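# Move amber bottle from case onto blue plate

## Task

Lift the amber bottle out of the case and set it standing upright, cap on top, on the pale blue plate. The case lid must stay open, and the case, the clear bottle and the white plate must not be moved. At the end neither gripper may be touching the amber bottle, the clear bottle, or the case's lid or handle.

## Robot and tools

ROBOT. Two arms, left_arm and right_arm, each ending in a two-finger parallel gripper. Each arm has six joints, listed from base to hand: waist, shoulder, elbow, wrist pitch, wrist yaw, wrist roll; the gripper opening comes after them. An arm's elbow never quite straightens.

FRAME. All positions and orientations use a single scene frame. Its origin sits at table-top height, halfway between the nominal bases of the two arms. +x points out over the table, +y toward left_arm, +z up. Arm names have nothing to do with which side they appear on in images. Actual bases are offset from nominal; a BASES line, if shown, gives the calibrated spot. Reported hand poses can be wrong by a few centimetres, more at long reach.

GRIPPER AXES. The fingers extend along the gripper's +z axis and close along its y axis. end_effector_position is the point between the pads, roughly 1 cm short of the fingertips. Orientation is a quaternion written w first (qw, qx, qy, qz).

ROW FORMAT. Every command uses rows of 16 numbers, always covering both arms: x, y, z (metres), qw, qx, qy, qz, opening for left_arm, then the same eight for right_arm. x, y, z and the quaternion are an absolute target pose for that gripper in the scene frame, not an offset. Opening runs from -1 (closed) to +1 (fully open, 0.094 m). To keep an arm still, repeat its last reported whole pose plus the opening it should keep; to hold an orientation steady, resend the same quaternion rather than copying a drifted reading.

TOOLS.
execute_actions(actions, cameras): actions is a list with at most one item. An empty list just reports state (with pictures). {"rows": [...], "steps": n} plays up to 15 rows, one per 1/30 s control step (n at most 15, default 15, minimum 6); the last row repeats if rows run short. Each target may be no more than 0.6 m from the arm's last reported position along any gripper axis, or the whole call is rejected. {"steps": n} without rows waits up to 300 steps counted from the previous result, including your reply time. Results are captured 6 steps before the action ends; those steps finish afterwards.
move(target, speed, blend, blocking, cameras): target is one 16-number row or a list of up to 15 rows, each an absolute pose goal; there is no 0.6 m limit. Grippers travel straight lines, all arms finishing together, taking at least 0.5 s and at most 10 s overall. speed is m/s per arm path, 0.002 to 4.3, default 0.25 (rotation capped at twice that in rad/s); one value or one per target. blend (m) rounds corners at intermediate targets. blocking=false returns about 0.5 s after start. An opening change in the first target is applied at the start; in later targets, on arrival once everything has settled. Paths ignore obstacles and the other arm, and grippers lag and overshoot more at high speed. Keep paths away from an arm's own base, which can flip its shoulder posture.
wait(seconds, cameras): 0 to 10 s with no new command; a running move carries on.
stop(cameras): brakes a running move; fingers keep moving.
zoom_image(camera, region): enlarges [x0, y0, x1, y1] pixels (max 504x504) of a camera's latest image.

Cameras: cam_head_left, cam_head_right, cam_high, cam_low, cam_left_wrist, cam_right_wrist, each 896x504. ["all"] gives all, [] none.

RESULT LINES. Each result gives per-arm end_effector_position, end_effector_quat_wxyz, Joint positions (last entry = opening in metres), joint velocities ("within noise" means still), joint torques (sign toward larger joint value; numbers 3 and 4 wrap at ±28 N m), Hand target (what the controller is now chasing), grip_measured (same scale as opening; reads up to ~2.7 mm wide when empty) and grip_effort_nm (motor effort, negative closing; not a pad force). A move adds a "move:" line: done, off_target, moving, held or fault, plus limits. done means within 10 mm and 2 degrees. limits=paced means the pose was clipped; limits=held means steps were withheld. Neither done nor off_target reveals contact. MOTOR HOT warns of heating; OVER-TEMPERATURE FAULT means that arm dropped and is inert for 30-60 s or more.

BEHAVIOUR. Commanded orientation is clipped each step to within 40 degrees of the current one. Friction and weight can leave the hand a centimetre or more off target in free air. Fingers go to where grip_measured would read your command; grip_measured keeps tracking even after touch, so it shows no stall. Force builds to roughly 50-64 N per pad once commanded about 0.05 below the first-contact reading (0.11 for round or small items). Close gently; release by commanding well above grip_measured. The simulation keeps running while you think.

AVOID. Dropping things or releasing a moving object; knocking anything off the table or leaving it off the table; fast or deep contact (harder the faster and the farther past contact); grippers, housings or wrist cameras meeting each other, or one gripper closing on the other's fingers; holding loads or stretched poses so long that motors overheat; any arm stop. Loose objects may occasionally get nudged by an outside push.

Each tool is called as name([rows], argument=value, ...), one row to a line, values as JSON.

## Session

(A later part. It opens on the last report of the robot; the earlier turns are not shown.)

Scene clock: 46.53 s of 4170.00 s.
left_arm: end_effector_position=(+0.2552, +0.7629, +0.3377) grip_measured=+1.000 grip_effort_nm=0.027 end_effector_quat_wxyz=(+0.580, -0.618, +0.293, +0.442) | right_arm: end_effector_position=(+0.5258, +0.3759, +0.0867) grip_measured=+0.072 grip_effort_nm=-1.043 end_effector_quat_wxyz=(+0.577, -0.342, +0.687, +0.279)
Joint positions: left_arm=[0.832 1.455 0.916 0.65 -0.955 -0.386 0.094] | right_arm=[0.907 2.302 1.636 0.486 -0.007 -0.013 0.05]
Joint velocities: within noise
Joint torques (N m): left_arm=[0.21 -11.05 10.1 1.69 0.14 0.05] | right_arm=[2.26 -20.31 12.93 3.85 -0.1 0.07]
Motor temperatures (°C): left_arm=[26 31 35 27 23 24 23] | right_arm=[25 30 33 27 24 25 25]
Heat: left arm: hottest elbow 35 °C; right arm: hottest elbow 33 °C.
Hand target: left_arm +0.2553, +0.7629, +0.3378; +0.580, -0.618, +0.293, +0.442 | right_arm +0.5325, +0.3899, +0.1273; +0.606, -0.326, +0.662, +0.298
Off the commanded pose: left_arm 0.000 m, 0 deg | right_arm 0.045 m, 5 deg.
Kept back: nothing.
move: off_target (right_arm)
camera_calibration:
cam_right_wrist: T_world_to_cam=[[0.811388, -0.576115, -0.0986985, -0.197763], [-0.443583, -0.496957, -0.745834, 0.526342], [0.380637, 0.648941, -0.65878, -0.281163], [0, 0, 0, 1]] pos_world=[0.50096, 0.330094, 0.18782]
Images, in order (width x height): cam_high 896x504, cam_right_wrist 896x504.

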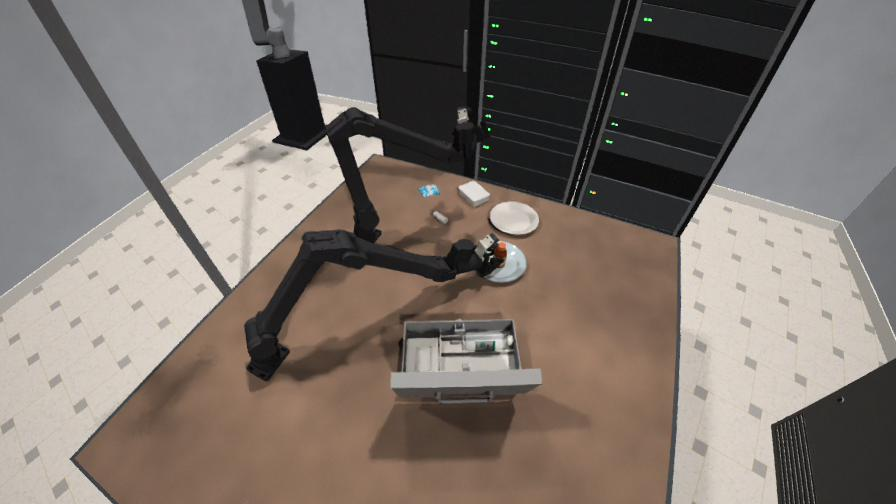

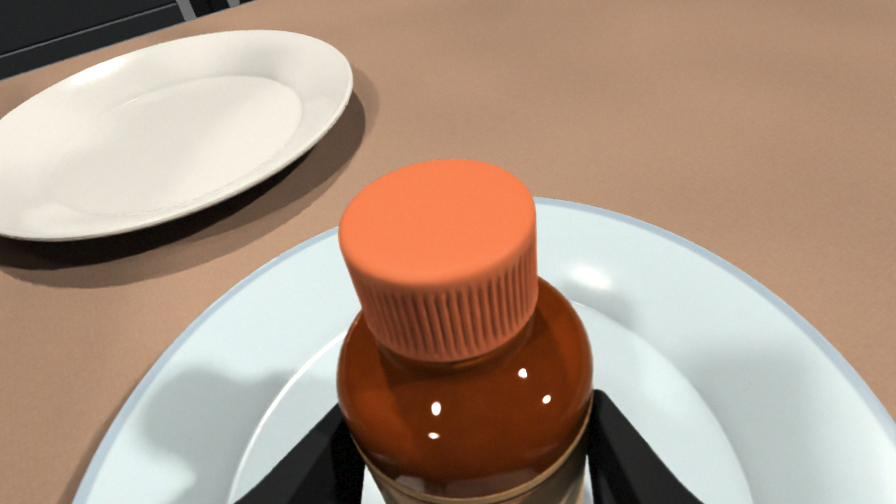

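execute_actions([
  {"rows":[[0.2552,0.7629,0.3377,0.580,-0.618,0.293,0.442,1,0.535,0.393,0.127,0.6061,-0.3254,0.6615,0.2982,-0.08],[0.2552,0.7629,0.3377,0.580,-0.618,0.293,0.442,1,0.535,0.393,0.127,0.6061,-0.3254,0.6615,0.2982,-0.03],[0.2552,0.7629,0.3377,0.580,-0.618,0.293,0.442,1,0.535,0.393,0.127,0.6061,-0.3254,0.6615,0.2982,0.01],[0.2552,0.7629,0.3377,0.580,-0.618,0.293,0.442,1,0.535,0.393,0.127,0.6061,-0.3254,0.6615,0.2982,0.03],[0.2552,0.7629,0.3377,0.580,-0.618,0.293,0.442,1,0.535,0.393,0.127,0.6061,-0.3254,0.6615,0.2982,0.05],[0.2552,0.7629,0.3377,0.580,-0.618,0.293,0.442,1,0.535,0.393,0.127,0.6061,-0.3254,0.6615,0.2982,0.06],[0.2552,0.7629,0.3377,0.580,-0.618,0.293,0.442,1,0.535,0.393,0.127,0.6061,-0.3254,0.6615,0.2982,0.07],[0.2552,0.7629,0.3377,0.580,-0.618,0.293,0.442,1,0.535,0.393,0.127,0.6061,-0.3254,0.6615,0.2982,0.075],[0.2552,0.7629,0.3377,0.580,-0.618,0.293,0.442,1,0.535,0.393,0.127,0.6061,-0.3254,0.6615,0.2982,0.08],[0.2552,0.7629,0.3377,0.580,-0.618,0.293,0.442,1,0.535,0.393,0.127,0.6061,-0.3254,0.6615,0.2982,0.085]],"steps":15},
], cameras=[])

execute_actions([
  {"rows":[[0.2552,0.7629,0.3377,0.580,-0.618,0.293,0.442,1,0.535,0.393,0.127,0.6061,-0.3254,0.6615,0.2982,0.087],[0.2552,0.7629,0.3377,0.580,-0.618,0.293,0.442,1,0.535,0.393,0.127,0.6061,-0.3254,0.6615,0.2982,0.089],[0.2552,0.7629,0.3377,0.580,-0.618,0.293,0.442,1,0.535,0.393,0.127,0.6061,-0.3254,0.6615,0.2982,0.091],[0.2552,0.7629,0.3377,0.580,-0.618,0.293,0.442,1,0.535,0.393,0.127,0.6061,-0.3254,0.6615,0.2982,0.093],[0.2552,0.7629,0.3377,0.580,-0.618,0.293,0.442,1,0.535,0.393,0.127,0.6061,-0.3254,0.6615,0.2982,0.095],[0.2552,0.7629,0.3377,0.580,-0.618,0.293,0.442,1,0.535,0.393,0.127,0.6061,-0.3254,0.6615,0.2982,0.098],[0.2552,0.7629,0.3377,0.580,-0.618,0.293,0.442,1,0.535,0.393,0.127,0.6061,-0.3254,0.6615,0.2982,0.101],[0.2552,0.7629,0.3377,0.580,-0.618,0.293,0.442,1,0.535,0.393,0.127,0.6061,-0.3254,0.6615,0.2982,0.104],[0.2552,0.7629,0.3377,0.580,-0.618,0.293,0.442,1,0.535,0.393,0.127,0.6061,-0.3254,0.6615,0.2982,0.107],[0.2552,0.7629,0.3377,0.580,-0.618,0.293,0.442,1,0.535,0.393,0.127,0.6061,-0.3254,0.6615,0.2982,0.110]],"steps":15},
], cameras=[])

execute_actions(actions=[], cameras=["cam_right_wrist"])

Scene clock: 47.67 s of 4170.00 s.
left_arm: end_effector_position=(+0.2552, +0.7629, +0.3377) grip_measured=+1.000 grip_effort_nm=0.027 end_effector_quat_wxyz=(+0.580, -0.618, +0.293, +0.442) | right_arm: end_effector_position=(+0.5258, +0.3760, +0.0868) grip_measured=+0.072 grip_effort_nm=-1.038 end_effector_quat_wxyz=(+0.577, -0.342, +0.687, +0.279)
Joint positions: left_arm=[0.832 1.455 0.916 0.65 -0.955 -0.386 0.094] | right_arm=[0.907 2.302 1.636 0.487 -0.007 -0.013 0.05]
Joint velocities: within noise
Joint torques (N m): left_arm=[0.15 -11.05 10.1 1.68 0.14 0.05] | right_arm=[1.38 -20.84 13.07 4.14 -0.09 -0.01]
Motor temperatures (°C): left_arm=[26 31 35 27 23 24 23] | right_arm=[25 31 34 27 24 25 25]
Heat: left arm: hottest elbow 35 °C; right arm: hottest elbow 34 °C.
Steps of this call (1-25: nothing new was sent; 26-34: this action's first 9). Readings (end_effector_position of left_arm | right_arm):
26: (+0.2552, +0.7629, +0.3377) | (+0.5258, +0.3760, +0.0868)
27: (+0.2552, +0.7629, +0.3377) | (+0.5258, +0.3760, +0.0868)
29: (+0.2552, +0.7629, +0.3377) | (+0.5258, +0.3760, +0.0868)
33: (+0.2552, +0.7629, +0.3377) | (+0.5258, +0.3760, +0.0868)
34: the state above
No camera images: "cameras" was empty.

Scene clock: 48.17 s of 4170.00 s.
left_arm: end_effector_position=(+0.2552, +0.7629, +0.3377) grip_measured=+1.000 grip_effort_nm=0.032 end_effector_quat_wxyz=(+0.580, -0.618, +0.293, +0.442) | right_arm: end_effector_position=(+0.5258, +0.3760, +0.0868) grip_measured=+0.101 grip_effort_nm=-0.134 end_effector_quat_wxyz=(+0.577, -0.342, +0.687, +0.279)
Joint positions: left_arm=[0.832 1.455 0.916 0.65 -0.955 -0.386 0.094] | right_arm=[0.907 2.302 1.636 0.487 -0.007 -0.013 0.052]
Joint velocities: within noise
Joint torques (N m): left_arm=[0.21 -11.05 10.1 1.69 0.14 0.05] | right_arm=[1.79 -19.55 13.05 3.79 -0.09 0.02]
Motor temperatures (°C): left_arm=[26 31 35 27 23 24 23] | right_arm=[25 31 34 27 24 25 25]
Heat: left arm: hottest elbow 35 °C; right arm: hottest elbow 34 °C.
Off your previous action's commanded pose at its last step (step 6 of this call): left_arm 0.000 m, 0 deg | right_arm 0.045 m, 5 deg.
Steps of this call (1-6: your previous action's last 6; 7-15: this action's first 9). Readings (end_effector_position of left_arm | right_arm):
7: (+0.2552, +0.7629, +0.3377) | (+0.5258, +0.3760, +0.0868)
8: (+0.2552, +0.7629, +0.3377) | (+0.5258, +0.3760, +0.0868)
10: (+0.2552, +0.7629, +0.3377) | (+0.5258, +0.3760, +0.0868)
14: (+0.2552, +0.7629, +0.3377) | (+0.5258, +0.3760, +0.0868)
15: the state above
No camera images: "cameras" was empty.

Scene clock: 48.37 s of 4170.00 s.
left_arm: end_effector_position=(+0.2552, +0.7629, +0.3377) grip_measured=+1.000 grip_effort_nm=0.027 end_effector_quat_wxyz=(+0.580, -0.618, +0.293, +0.442) | right_arm: end_effector_position=(+0.5258, +0.3760, +0.0868) grip_measured=+0.109 grip_effort_nm=-0.007 end_effector_quat_wxyz=(+0.577, -0.342, +0.687, +0.279)
Joint positions: left_arm=[0.832 1.455 0.916 0.65 -0.955 -0.386 0.094] | right_arm=[0.907 2.302 1.636 0.487 -0.007 -0.013 0.052]
Joint velocities: within noise
Joint torques (N m): left_arm=[0.21 -11.05 10.1 1.69 0.14 0.05] | right_arm=[2.26 -20.19 13.07 3.86 -0.05 0.01]
Motor temperatures (°C): left_arm=[26 31 35 27 23 24 23] | right_arm=[25 31 34 27 24 25 25]
Heat: left arm: hottest elbow 35 °C; right arm: hottest elbow 34 °C.
Hand target: left_arm +0.2553, +0.7629, +0.3378; +0.580, -0.618, +0.293, +0.442 | right_arm +0.5325, +0.3899, +0.1274; +0.606, -0.326, +0.662, +0.298
Off the commanded pose: left_arm 0.000 m, 0 deg | right_arm 0.045 m, 5 deg.
Steps of this call (1-6: your previous action's last 6). Readings (end_effector_position of left_arm | right_arm):
1: (+0.2552, +0.7629, +0.3377) | (+0.5258, +0.3760, +0.0868)
2: (+0.2552, +0.7629, +0.3377) | (+0.5258, +0.3760, +0.0868)
4: (+0.2552, +0.7629, +0.3377) | (+0.5258, +0.3760, +0.0868)
6: the state above
camera_calibration:
cam_right_wrist: T_world_to_cam=[[0.811441, -0.576041, -0.0986907, -0.197806], [-0.443388, -0.496757, -0.746082, 0.526301], [0.380748, 0.64916, -0.658499, -0.281277], [0, 0, 0, 1]] pos_world=[0.50096, 0.330093, 0.187921]
Images, in order (width x height): cam_right_wrist 896x504.

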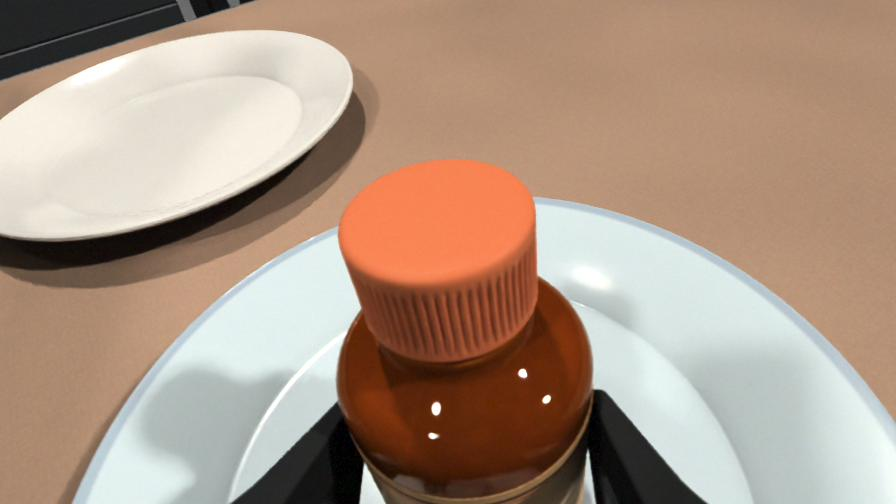

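execute_actions([
  {"rows":[[0.2552,0.7629,0.3377,0.580,-0.618,0.293,0.442,1,0.535,0.393,0.1275,0.6061,-0.3254,0.6615,0.2982,0.112],[0.2552,0.7629,0.3377,0.580,-0.618,0.293,0.442,1,0.535,0.393,0.1275,0.6061,-0.3254,0.6615,0.2982,0.115],[0.2552,0.7629,0.3377,0.580,-0.618,0.293,0.442,1,0.535,0.393,0.1275,0.6061,-0.3254,0.6615,0.2982,0.118],[0.2552,0.7629,0.3377,0.580,-0.618,0.293,0.442,1,0.535,0.393,0.1275,0.6061,-0.3254,0.6615,0.2982,0.121],[0.2552,0.7629,0.3377,0.580,-0.618,0.293,0.442,1,0.535,0.393,0.1275,0.6061,-0.3254,0.6615,0.2982,0.124],[0.2552,0.7629,0.3377,0.580,-0.618,0.293,0.442,1,0.535,0.393,0.1275,0.6061,-0.3254,0.6615,0.2982,0.128],[0.2552,0.7629,0.3377,0.580,-0.618,0.293,0.442,1,0.535,0.393,0.1275,0.6061,-0.3254,0.6615,0.2982,0.132],[0.2552,0.7629,0.3377,0.580,-0.618,0.293,0.442,1,0.535,0.393,0.1275,0.6061,-0.3254,0.6615,0.2982,0.136],[0.2552,0.7629,0.3377,0.580,-0.618,0.293,0.442,1,0.535,0.393,0.1275,0.6061,-0.3254,0.6615,0.2982,0.140],[0.2552,0.7629,0.3377,0.580,-0.618,0.293,0.442,1,0.535,0.393,0.1275,0.6061,-0.3254,0.6615,0.2982,0.145],[0.2552,0.7629,0.3377,0.580,-0.618,0.293,0.442,1,0.535,0.393,0.1275,0.6061,-0.3254,0.6615,0.2982,0.150]],"steps":15},
], cameras=[])

execute_actions(actions=[], cameras=["cam_right_wrist"])

Scene clock: 49.13 s of 4170.00 s.
left_arm: end_effector_position=(+0.2552, +0.7629, +0.3377) grip_measured=+1.000 grip_effort_nm=0.032 end_effector_quat_wxyz=(+0.580, -0.618, +0.293, +0.442) | right_arm: end_effector_position=(+0.5260, +0.3760, +0.0876) grip_measured=+0.126 grip_effort_nm=0.129 end_effector_quat_wxyz=(+0.578, -0.341, +0.686, +0.279)
Joint positions: left_arm=[0.832 1.455 0.916 0.65 -0.955 -0.386 0.094] | right_arm=[0.907 2.302 1.636 0.49 -0.007 -0.013 0.053]
Joint velocities: left_arm=[within noise] | right_arm=[-0.005 0.005 -0.017 0.051 0.022 0.022 0.005]
Joint torques (N m): left_arm=[0.15 -11.05 10.1 1.69 0.14 0.05] | right_arm=[2.37 -20.13 12.98 3.47 -0.15 0.03]
Motor temperatures (°C): left_arm=[26 31 35 27 23 24 23] | right_arm=[25 31 34 27 24 25 25]
Heat: left arm: hottest elbow 35 °C; right arm: hottest elbow 34 °C.
Steps of this call (1-14: nothing new was sent; 15-23: this action's first 9). Readings (end_effector_position of left_arm | right_arm):
15: (+0.2552, +0.7629, +0.3377) | (+0.5258, +0.3760, +0.0869)
16: (+0.2552, +0.7629, +0.3377) | (+0.5258, +0.3760, +0.0869)
18: (+0.2552, +0.7629, +0.3377) | (+0.5258, +0.3760, +0.0869)
22: (+0.2552, +0.7629, +0.3377) | (+0.5258, +0.3760, +0.0871)
23: the state above
No camera images: "cameras" was empty.

Scene clock: 49.33 s of 4170.00 s.
left_arm: end_effector_position=(+0.2552, +0.7629, +0.3377) grip_measured=+1.000 grip_effort_nm=0.027 end_effector_quat_wxyz=(+0.580, -0.618, +0.293, +0.442) | right_arm: end_effector_position=(+0.5261, +0.3762, +0.0887) grip_measured=+0.145 grip_effort_nm=0.129 end_effector_quat_wxyz=(+0.580, -0.341, +0.685, +0.280)
Joint positions: left_arm=[0.832 1.455 0.916 0.65 -0.955 -0.386 0.094] | right_arm=[0.907 2.302 1.636 0.495 -0.007 -0.013 0.054]
Joint velocities: within noise
Joint torques (N m): left_arm=[0.15 -11.05 10.1 1.69 0.13 0.04] | right_arm=[2.08 -19.78 13.07 3.47 -0.08 0.05]
Motor temperatures (°C): left_arm=[26 31 35 27 23 24 23] | right_arm=[25 31 34 27 24 25 25]
Heat: left arm: hottest elbow 35 °C; right arm: hottest elbow 34 °C.
Hand target: left_arm +0.2553, +0.7629, +0.3378; +0.580, -0.618, +0.293, +0.442 | right_arm +0.5326, +0.3900, +0.1280; +0.606, -0.326, +0.662, +0.298
Off the commanded pose: left_arm 0.000 m, 0 deg | right_arm 0.043 m, 5 deg.
Steps of this call (1-6: your previous action's last 6). Readings (end_effector_position of left_arm | right_arm):
1: (+0.2552, +0.7629, +0.3377) | (+0.5260, +0.3761, +0.0881)
2: (+0.2552, +0.7629, +0.3377) | (+0.5260, +0.3761, +0.0883)
4: (+0.2552, +0.7629, +0.3377) | (+0.5260, +0.3762, +0.0885)
6: the state above
camera_calibration:
cam_right_wrist: T_world_to_cam=[[0.81167, -0.575791, -0.0982686, -0.198002], [-0.439866, -0.49182, -0.751419, 0.524755], [0.38433, 0.653129, -0.652466, -0.284185], [0, 0, 0, 1]] pos_world=[0.500755, 0.329687, 0.189433]
Images, in order (width x height): cam_right_wrist 896x504.

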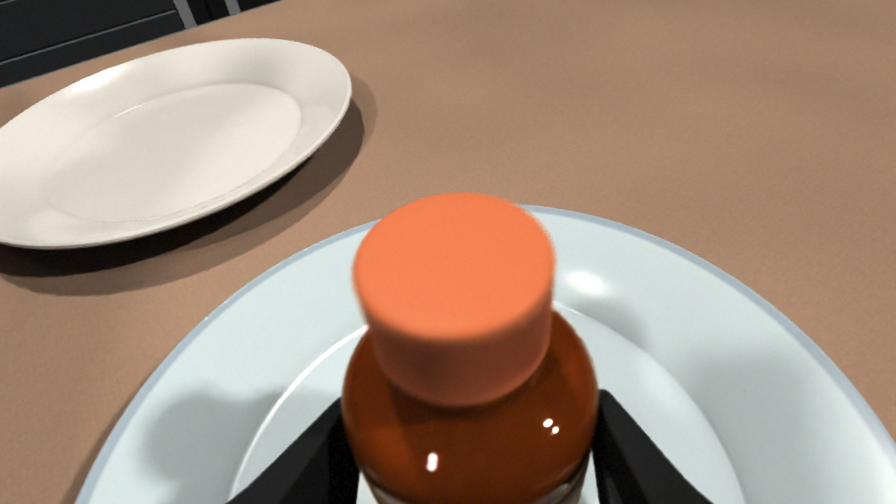

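execute_actions([
  {"rows":[[0.2552,0.7629,0.3377,0.580,-0.618,0.293,0.442,1,0.535,0.393,0.128,0.6061,-0.3254,0.6615,0.2982,0.16],[0.2552,0.7629,0.3377,0.580,-0.618,0.293,0.442,1,0.535,0.393,0.128,0.6061,-0.3254,0.6615,0.2982,0.17],[0.2552,0.7629,0.3377,0.580,-0.618,0.293,0.442,1,0.535,0.393,0.128,0.6061,-0.3254,0.6615,0.2982,0.18],[0.2552,0.7629,0.3377,0.580,-0.618,0.293,0.442,1,0.535,0.393,0.128,0.6061,-0.3254,0.6615,0.2982,0.20],[0.2552,0.7629,0.3377,0.580,-0.618,0.293,0.442,1,0.535,0.393,0.128,0.6061,-0.3254,0.6615,0.2982,0.22],[0.2552,0.7629,0.3377,0.580,-0.618,0.293,0.442,1,0.535,0.393,0.128,0.6061,-0.3254,0.6615,0.2982,0.24],[0.2552,0.7629,0.3377,0.580,-0.618,0.293,0.442,1,0.535,0.393,0.128,0.6061,-0.3254,0.6615,0.2982,0.27],[0.2552,0.7629,0.3377,0.580,-0.618,0.293,0.442,1,0.535,0.393,0.128,0.6061,-0.3254,0.6615,0.2982,0.30],[0.2552,0.7629,0.3377,0.580,-0.618,0.293,0.442,1,0.535,0.393,0.128,0.6061,-0.3254,0.6615,0.2982,0.33],[0.2552,0.7629,0.3377,0.580,-0.618,0.293,0.442,1,0.535,0.393,0.128,0.6061,-0.3254,0.6615,0.2982,0.36],[0.2552,0.7629,0.3377,0.580,-0.618,0.293,0.442,1,0.535,0.393,0.128,0.6061,-0.3254,0.6615,0.2982,0.40]],"steps":15},
], cameras=[])

execute_actions(actions=[], cameras=["cam_right_wrist","cam_high"])

zoom_image(camera="cam_high", region=[440, 210, 540, 290])

Scene clock: 50.13 s of 4170.00 s.
left_arm: end_effector_position=(+0.2552, +0.7629, +0.3377) grip_measured=+1.000 grip_effort_nm=0.032 end_effector_quat_wxyz=(+0.580, -0.618, +0.293, +0.442) | right_arm: end_effector_position=(+0.5261, +0.3762, +0.0888) grip_measured=+0.249 grip_effort_nm=0.134 end_effector_quat_wxyz=(+0.580, -0.341, +0.685, +0.280)
Joint positions: left_arm=[0.832 1.455 0.916 0.65 -0.955 -0.386 0.094] | right_arm=[0.907 2.302 1.636 0.495 -0.007 -0.013 0.059]
Joint velocities: left_arm=[within noise] | right_arm=[0.024 -0.005 0.007 0.007 -0.007 -0.066 0.035]
Joint torques (N m): left_arm=[0.15 -10.99 10.1 1.68 0.13 0.04] | right_arm=[1.73 -19.84 13.22 3.44 -0.09 0.06]
Motor temperatures (°C): left_arm=[26 31 35 27 23 24 23] | right_arm=[25 31 35 27 24 25 25]
Heat: left arm: hottest elbow 35 °C; right arm: hottest elbow 35 °C.
Steps of this call (1-15: nothing new was sent; 16-24: this action's first 9). Readings (end_effector_position of left_arm | right_arm):
16: (+0.2552, +0.7629, +0.3377) | (+0.5261, +0.3762, +0.0888)
17: (+0.2552, +0.7629, +0.3377) | (+0.5261, +0.3762, +0.0888)
19: (+0.2552, +0.7629, +0.3377) | (+0.5261, +0.3762, +0.0888)
23: (+0.2552, +0.7629, +0.3377) | (+0.5261, +0.3762, +0.0888)
24: the state above
No camera images: "cameras" was empty.

Scene clock: 50.33 s of 4170.00 s.
left_arm: end_effector_position=(+0.2552, +0.7629, +0.3377) grip_measured=+1.000 grip_effort_nm=0.027 end_effector_quat_wxyz=(+0.580, -0.618, +0.293, +0.442) | right_arm: end_effector_position=(+0.5261, +0.3762, +0.0888) grip_measured=+0.377 grip_effort_nm=0.120 end_effector_quat_wxyz=(+0.580, -0.341, +0.685, +0.280)
Joint positions: left_arm=[0.832 1.455 0.916 0.65 -0.955 -0.386 0.094] | right_arm=[0.907 2.302 1.636 0.495 -0.007 -0.013 0.065]
Joint velocities: left_arm=[within noise] | right_arm=[-0.005 -0.015 -0.007 0.007 0.007 0.007 0.011]
Joint torques (N m): left_arm=[0.15 -11.05 10.1 1.69 0.14 0.05] | right_arm=[2.14 -20.25 13.2 3.51 -0.09 0.06]
Motor temperatures (°C): left_arm=[26 31 35 27 23 24 23] | right_arm=[25 31 35 27 24 25 25]
Heat: left arm: hottest elbow 35 °C; right arm: hottest elbow 35 °C.
Hand target: left_arm +0.2553, +0.7629, +0.3378; +0.580, -0.618, +0.293, +0.442 | right_arm +0.5326, +0.3900, +0.1285; +0.606, -0.326, +0.662, +0.298
Off the commanded pose: left_arm 0.000 m, 0 deg | right_arm 0.044 m, 5 deg.
Steps of this call (1-6: your previous action's last 6). Readings (end_effector_position of left_arm | right_arm):
1: (+0.2552, +0.7629, +0.3377) | (+0.5261, +0.3762, +0.0888)
2: (+0.2552, +0.7629, +0.3377) | (+0.5261, +0.3762, +0.0888)
4: (+0.2552, +0.7629, +0.3377) | (+0.5261, +0.3762, +0.0888)
6: the state above
camera_calibration:
cam_right_wrist: T_world_to_cam=[[0.811728, -0.575712, -0.0982526, -0.197969], [-0.439663, -0.491623, -0.751667, 0.524667], [0.38444, 0.653347, -0.652184, -0.284261], [0, 0, 0, 1]] pos_world=[0.500655, 0.329686, 0.189533]
Images, in order (width x height): cam_high 896x504, cam_right_wrist 896x504.

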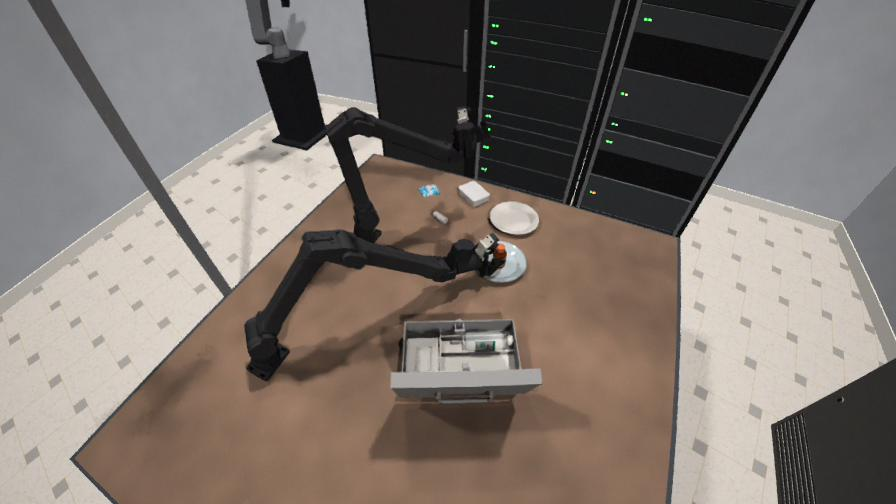

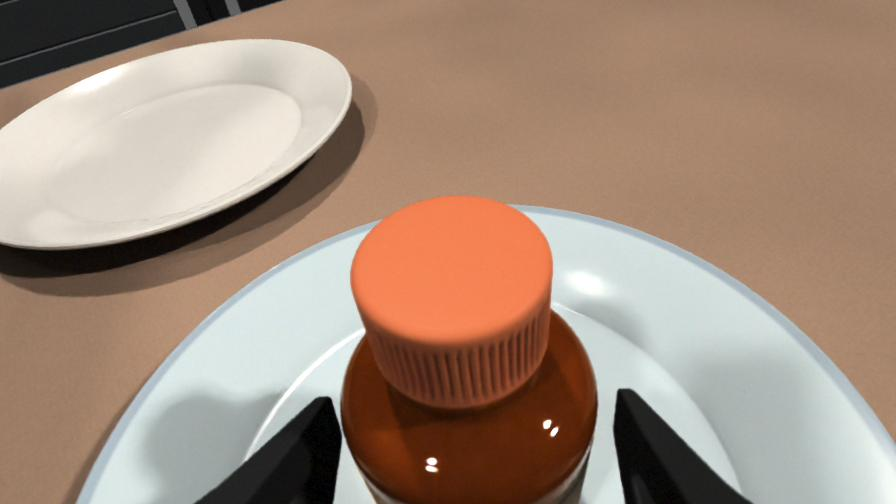

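Scaled by 5.040 from the camera's 896x504 image, which has a finer 1280x720 frame.

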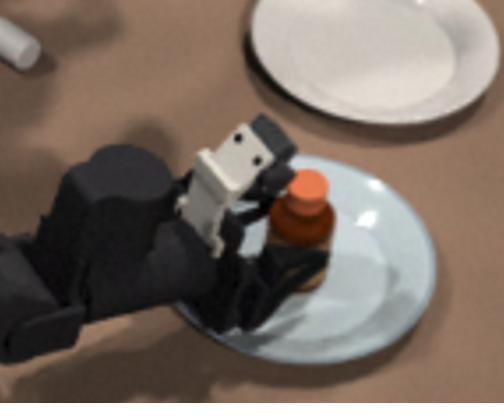

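move([
  [0.2552,0.7629,0.3377,0.580,-0.618,0.293,0.442,1,0.534,0.391,0.129,0.6061,-0.3254,0.6615,0.2982,0.75],
  [0.2552,0.7629,0.3377,0.580,-0.618,0.293,0.442,1,0.475,0.315,0.14,0.6061,-0.3254,0.6615,0.2982,0.75],
  [0.2552,0.7629,0.3377,0.580,-0.618,0.293,0.442,1,0.43,0.26,0.22,0.6061,-0.3254,0.6615,0.2982,0.75],
], speed=[0.03,0.08,0.15])

zoom_image(camera="cam_high", region=[440, 210, 540, 290])

Scene clock: 53.93 s of 4170.00 s.
left_arm: end_effector_position=(+0.2552, +0.7629, +0.3377) grip_measured=+1.000 grip_effort_nm=0.032 end_effector_quat_wxyz=(+0.580, -0.618, +0.293, +0.442) | right_arm: end_effector_position=(+0.4349, +0.2596, +0.2173) grip_measured=+0.747 grip_effort_nm=0.129 end_effector_quat_wxyz=(+0.610, -0.327, +0.659, +0.294)
Joint positions: left_arm=[0.832 1.455 0.916 0.65 -0.955 -0.386 0.094] | right_arm=[0.907 1.818 1.127 0.609 -0.005 -0.013 0.082]
Joint velocities: within noise
Joint torques (N m): left_arm=[0.21 -11.05 10.1 1.69 0.14 0.05] | right_arm=[2.14 -15.79 7.61 2.06 -0.06 0.07]
Motor temperatures (°C): left_arm=[26 32 35 27 23 24 23] | right_arm=[25 32 35 27 24 25 25]
Heat: left arm: hottest elbow 35 °C; right arm: hottest elbow 35 °C.
Hand target: left_arm +0.2553, +0.7629, +0.3378; +0.580, -0.618, +0.293, +0.442 | right_arm +0.4301, +0.2600, +0.2200; +0.606, -0.325, +0.661, +0.298
Off the commanded pose: left_arm 0.000 m, 0 deg | right_arm 0.006 m, 1 deg.
Kept back: nothing.
move: done
camera_calibration:
cam_left_wrist: T_world_to_cam=[[0.894457, 0.256783, 0.366072, -0.541338], [0.442574, -0.391522, -0.806746, 0.500975], [-0.0638332, 0.883613, -0.463846, -0.398292], [0, 0, 0, 1]] pos_world=[0.237061, 0.687086, 0.417582]
cam_right_wrist: T_world_to_cam=[[0.815916, -0.570581, -0.0933698, -0.182691], [-0.397552, -0.436407, -0.807156, 0.503256], [0.4198, 0.695691, -0.582908, -0.130703], [0, 0, 0, 1]] pos_world=[0.404001, 0.206314, 0.31296]

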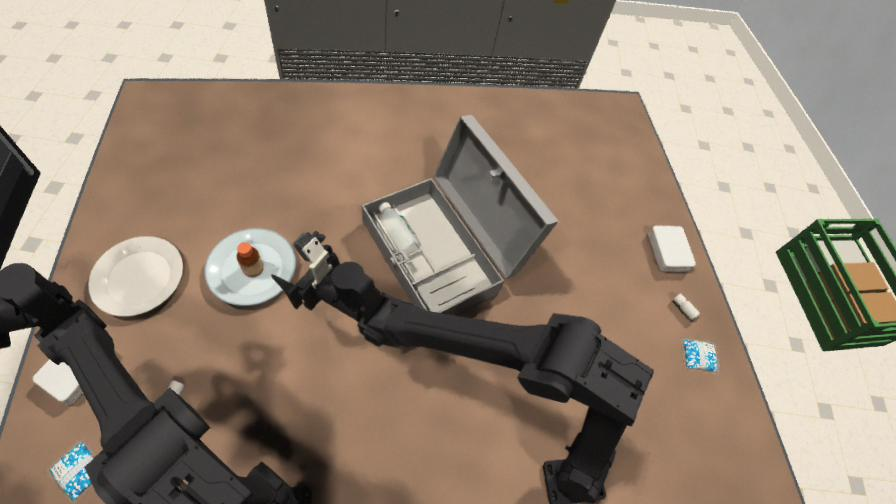

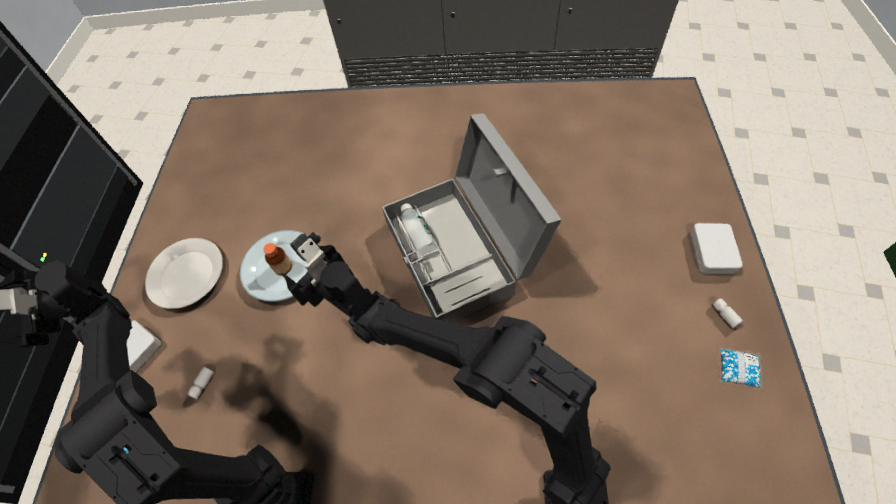

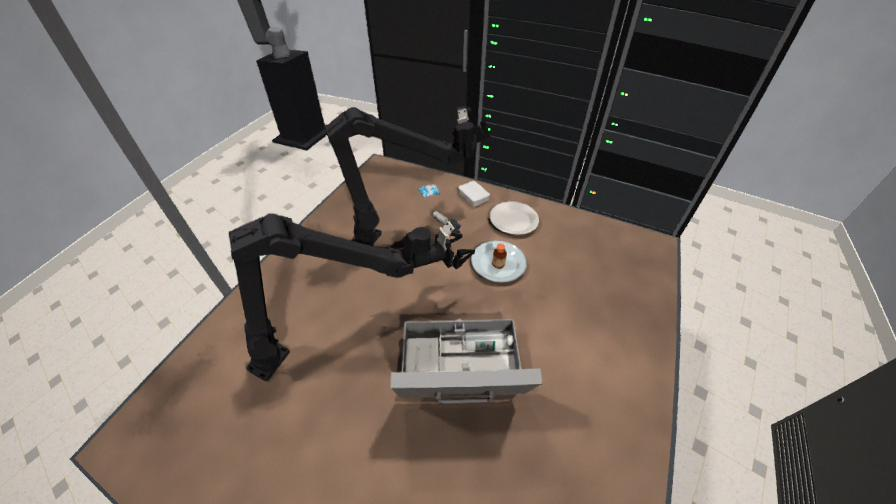

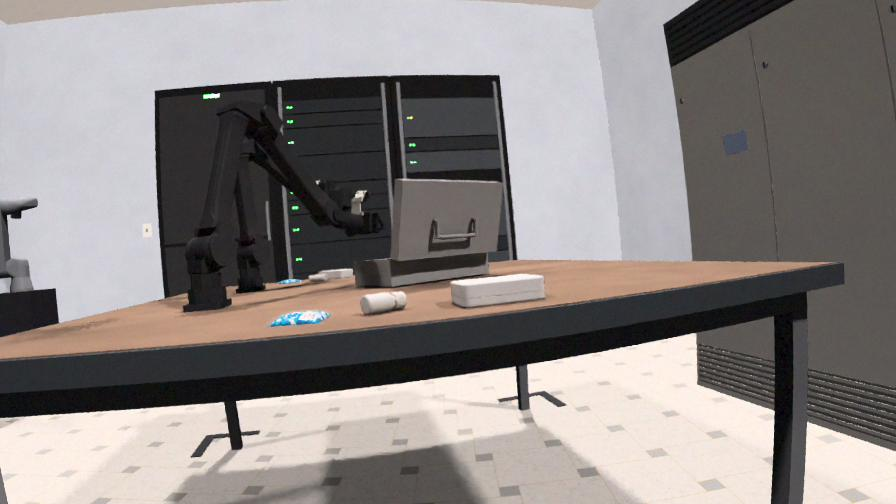

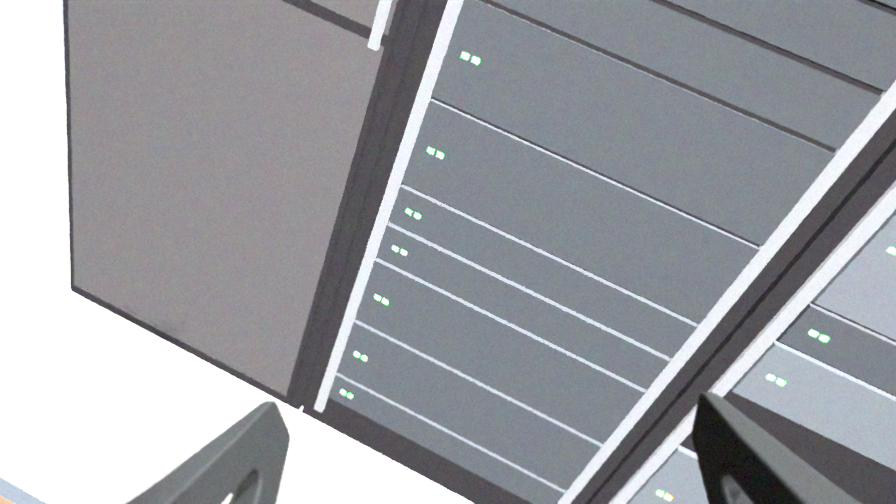

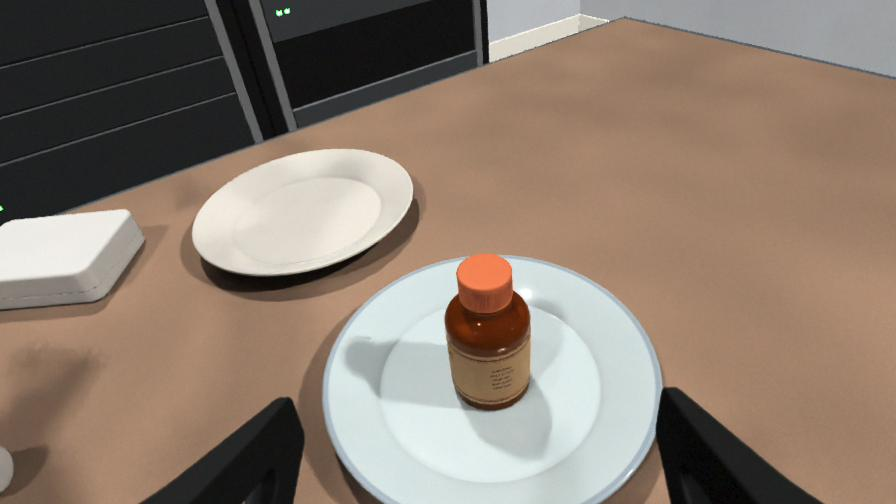

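Scaled by 5.040 from the camera's 896x504 image, which has a finer 1280x720 frame.

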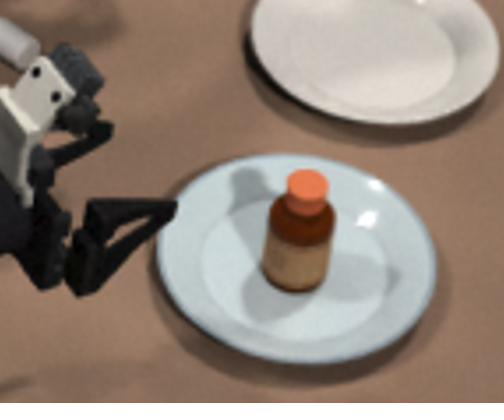

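finished_scene(scene=2)

The scene is finished: the task was done.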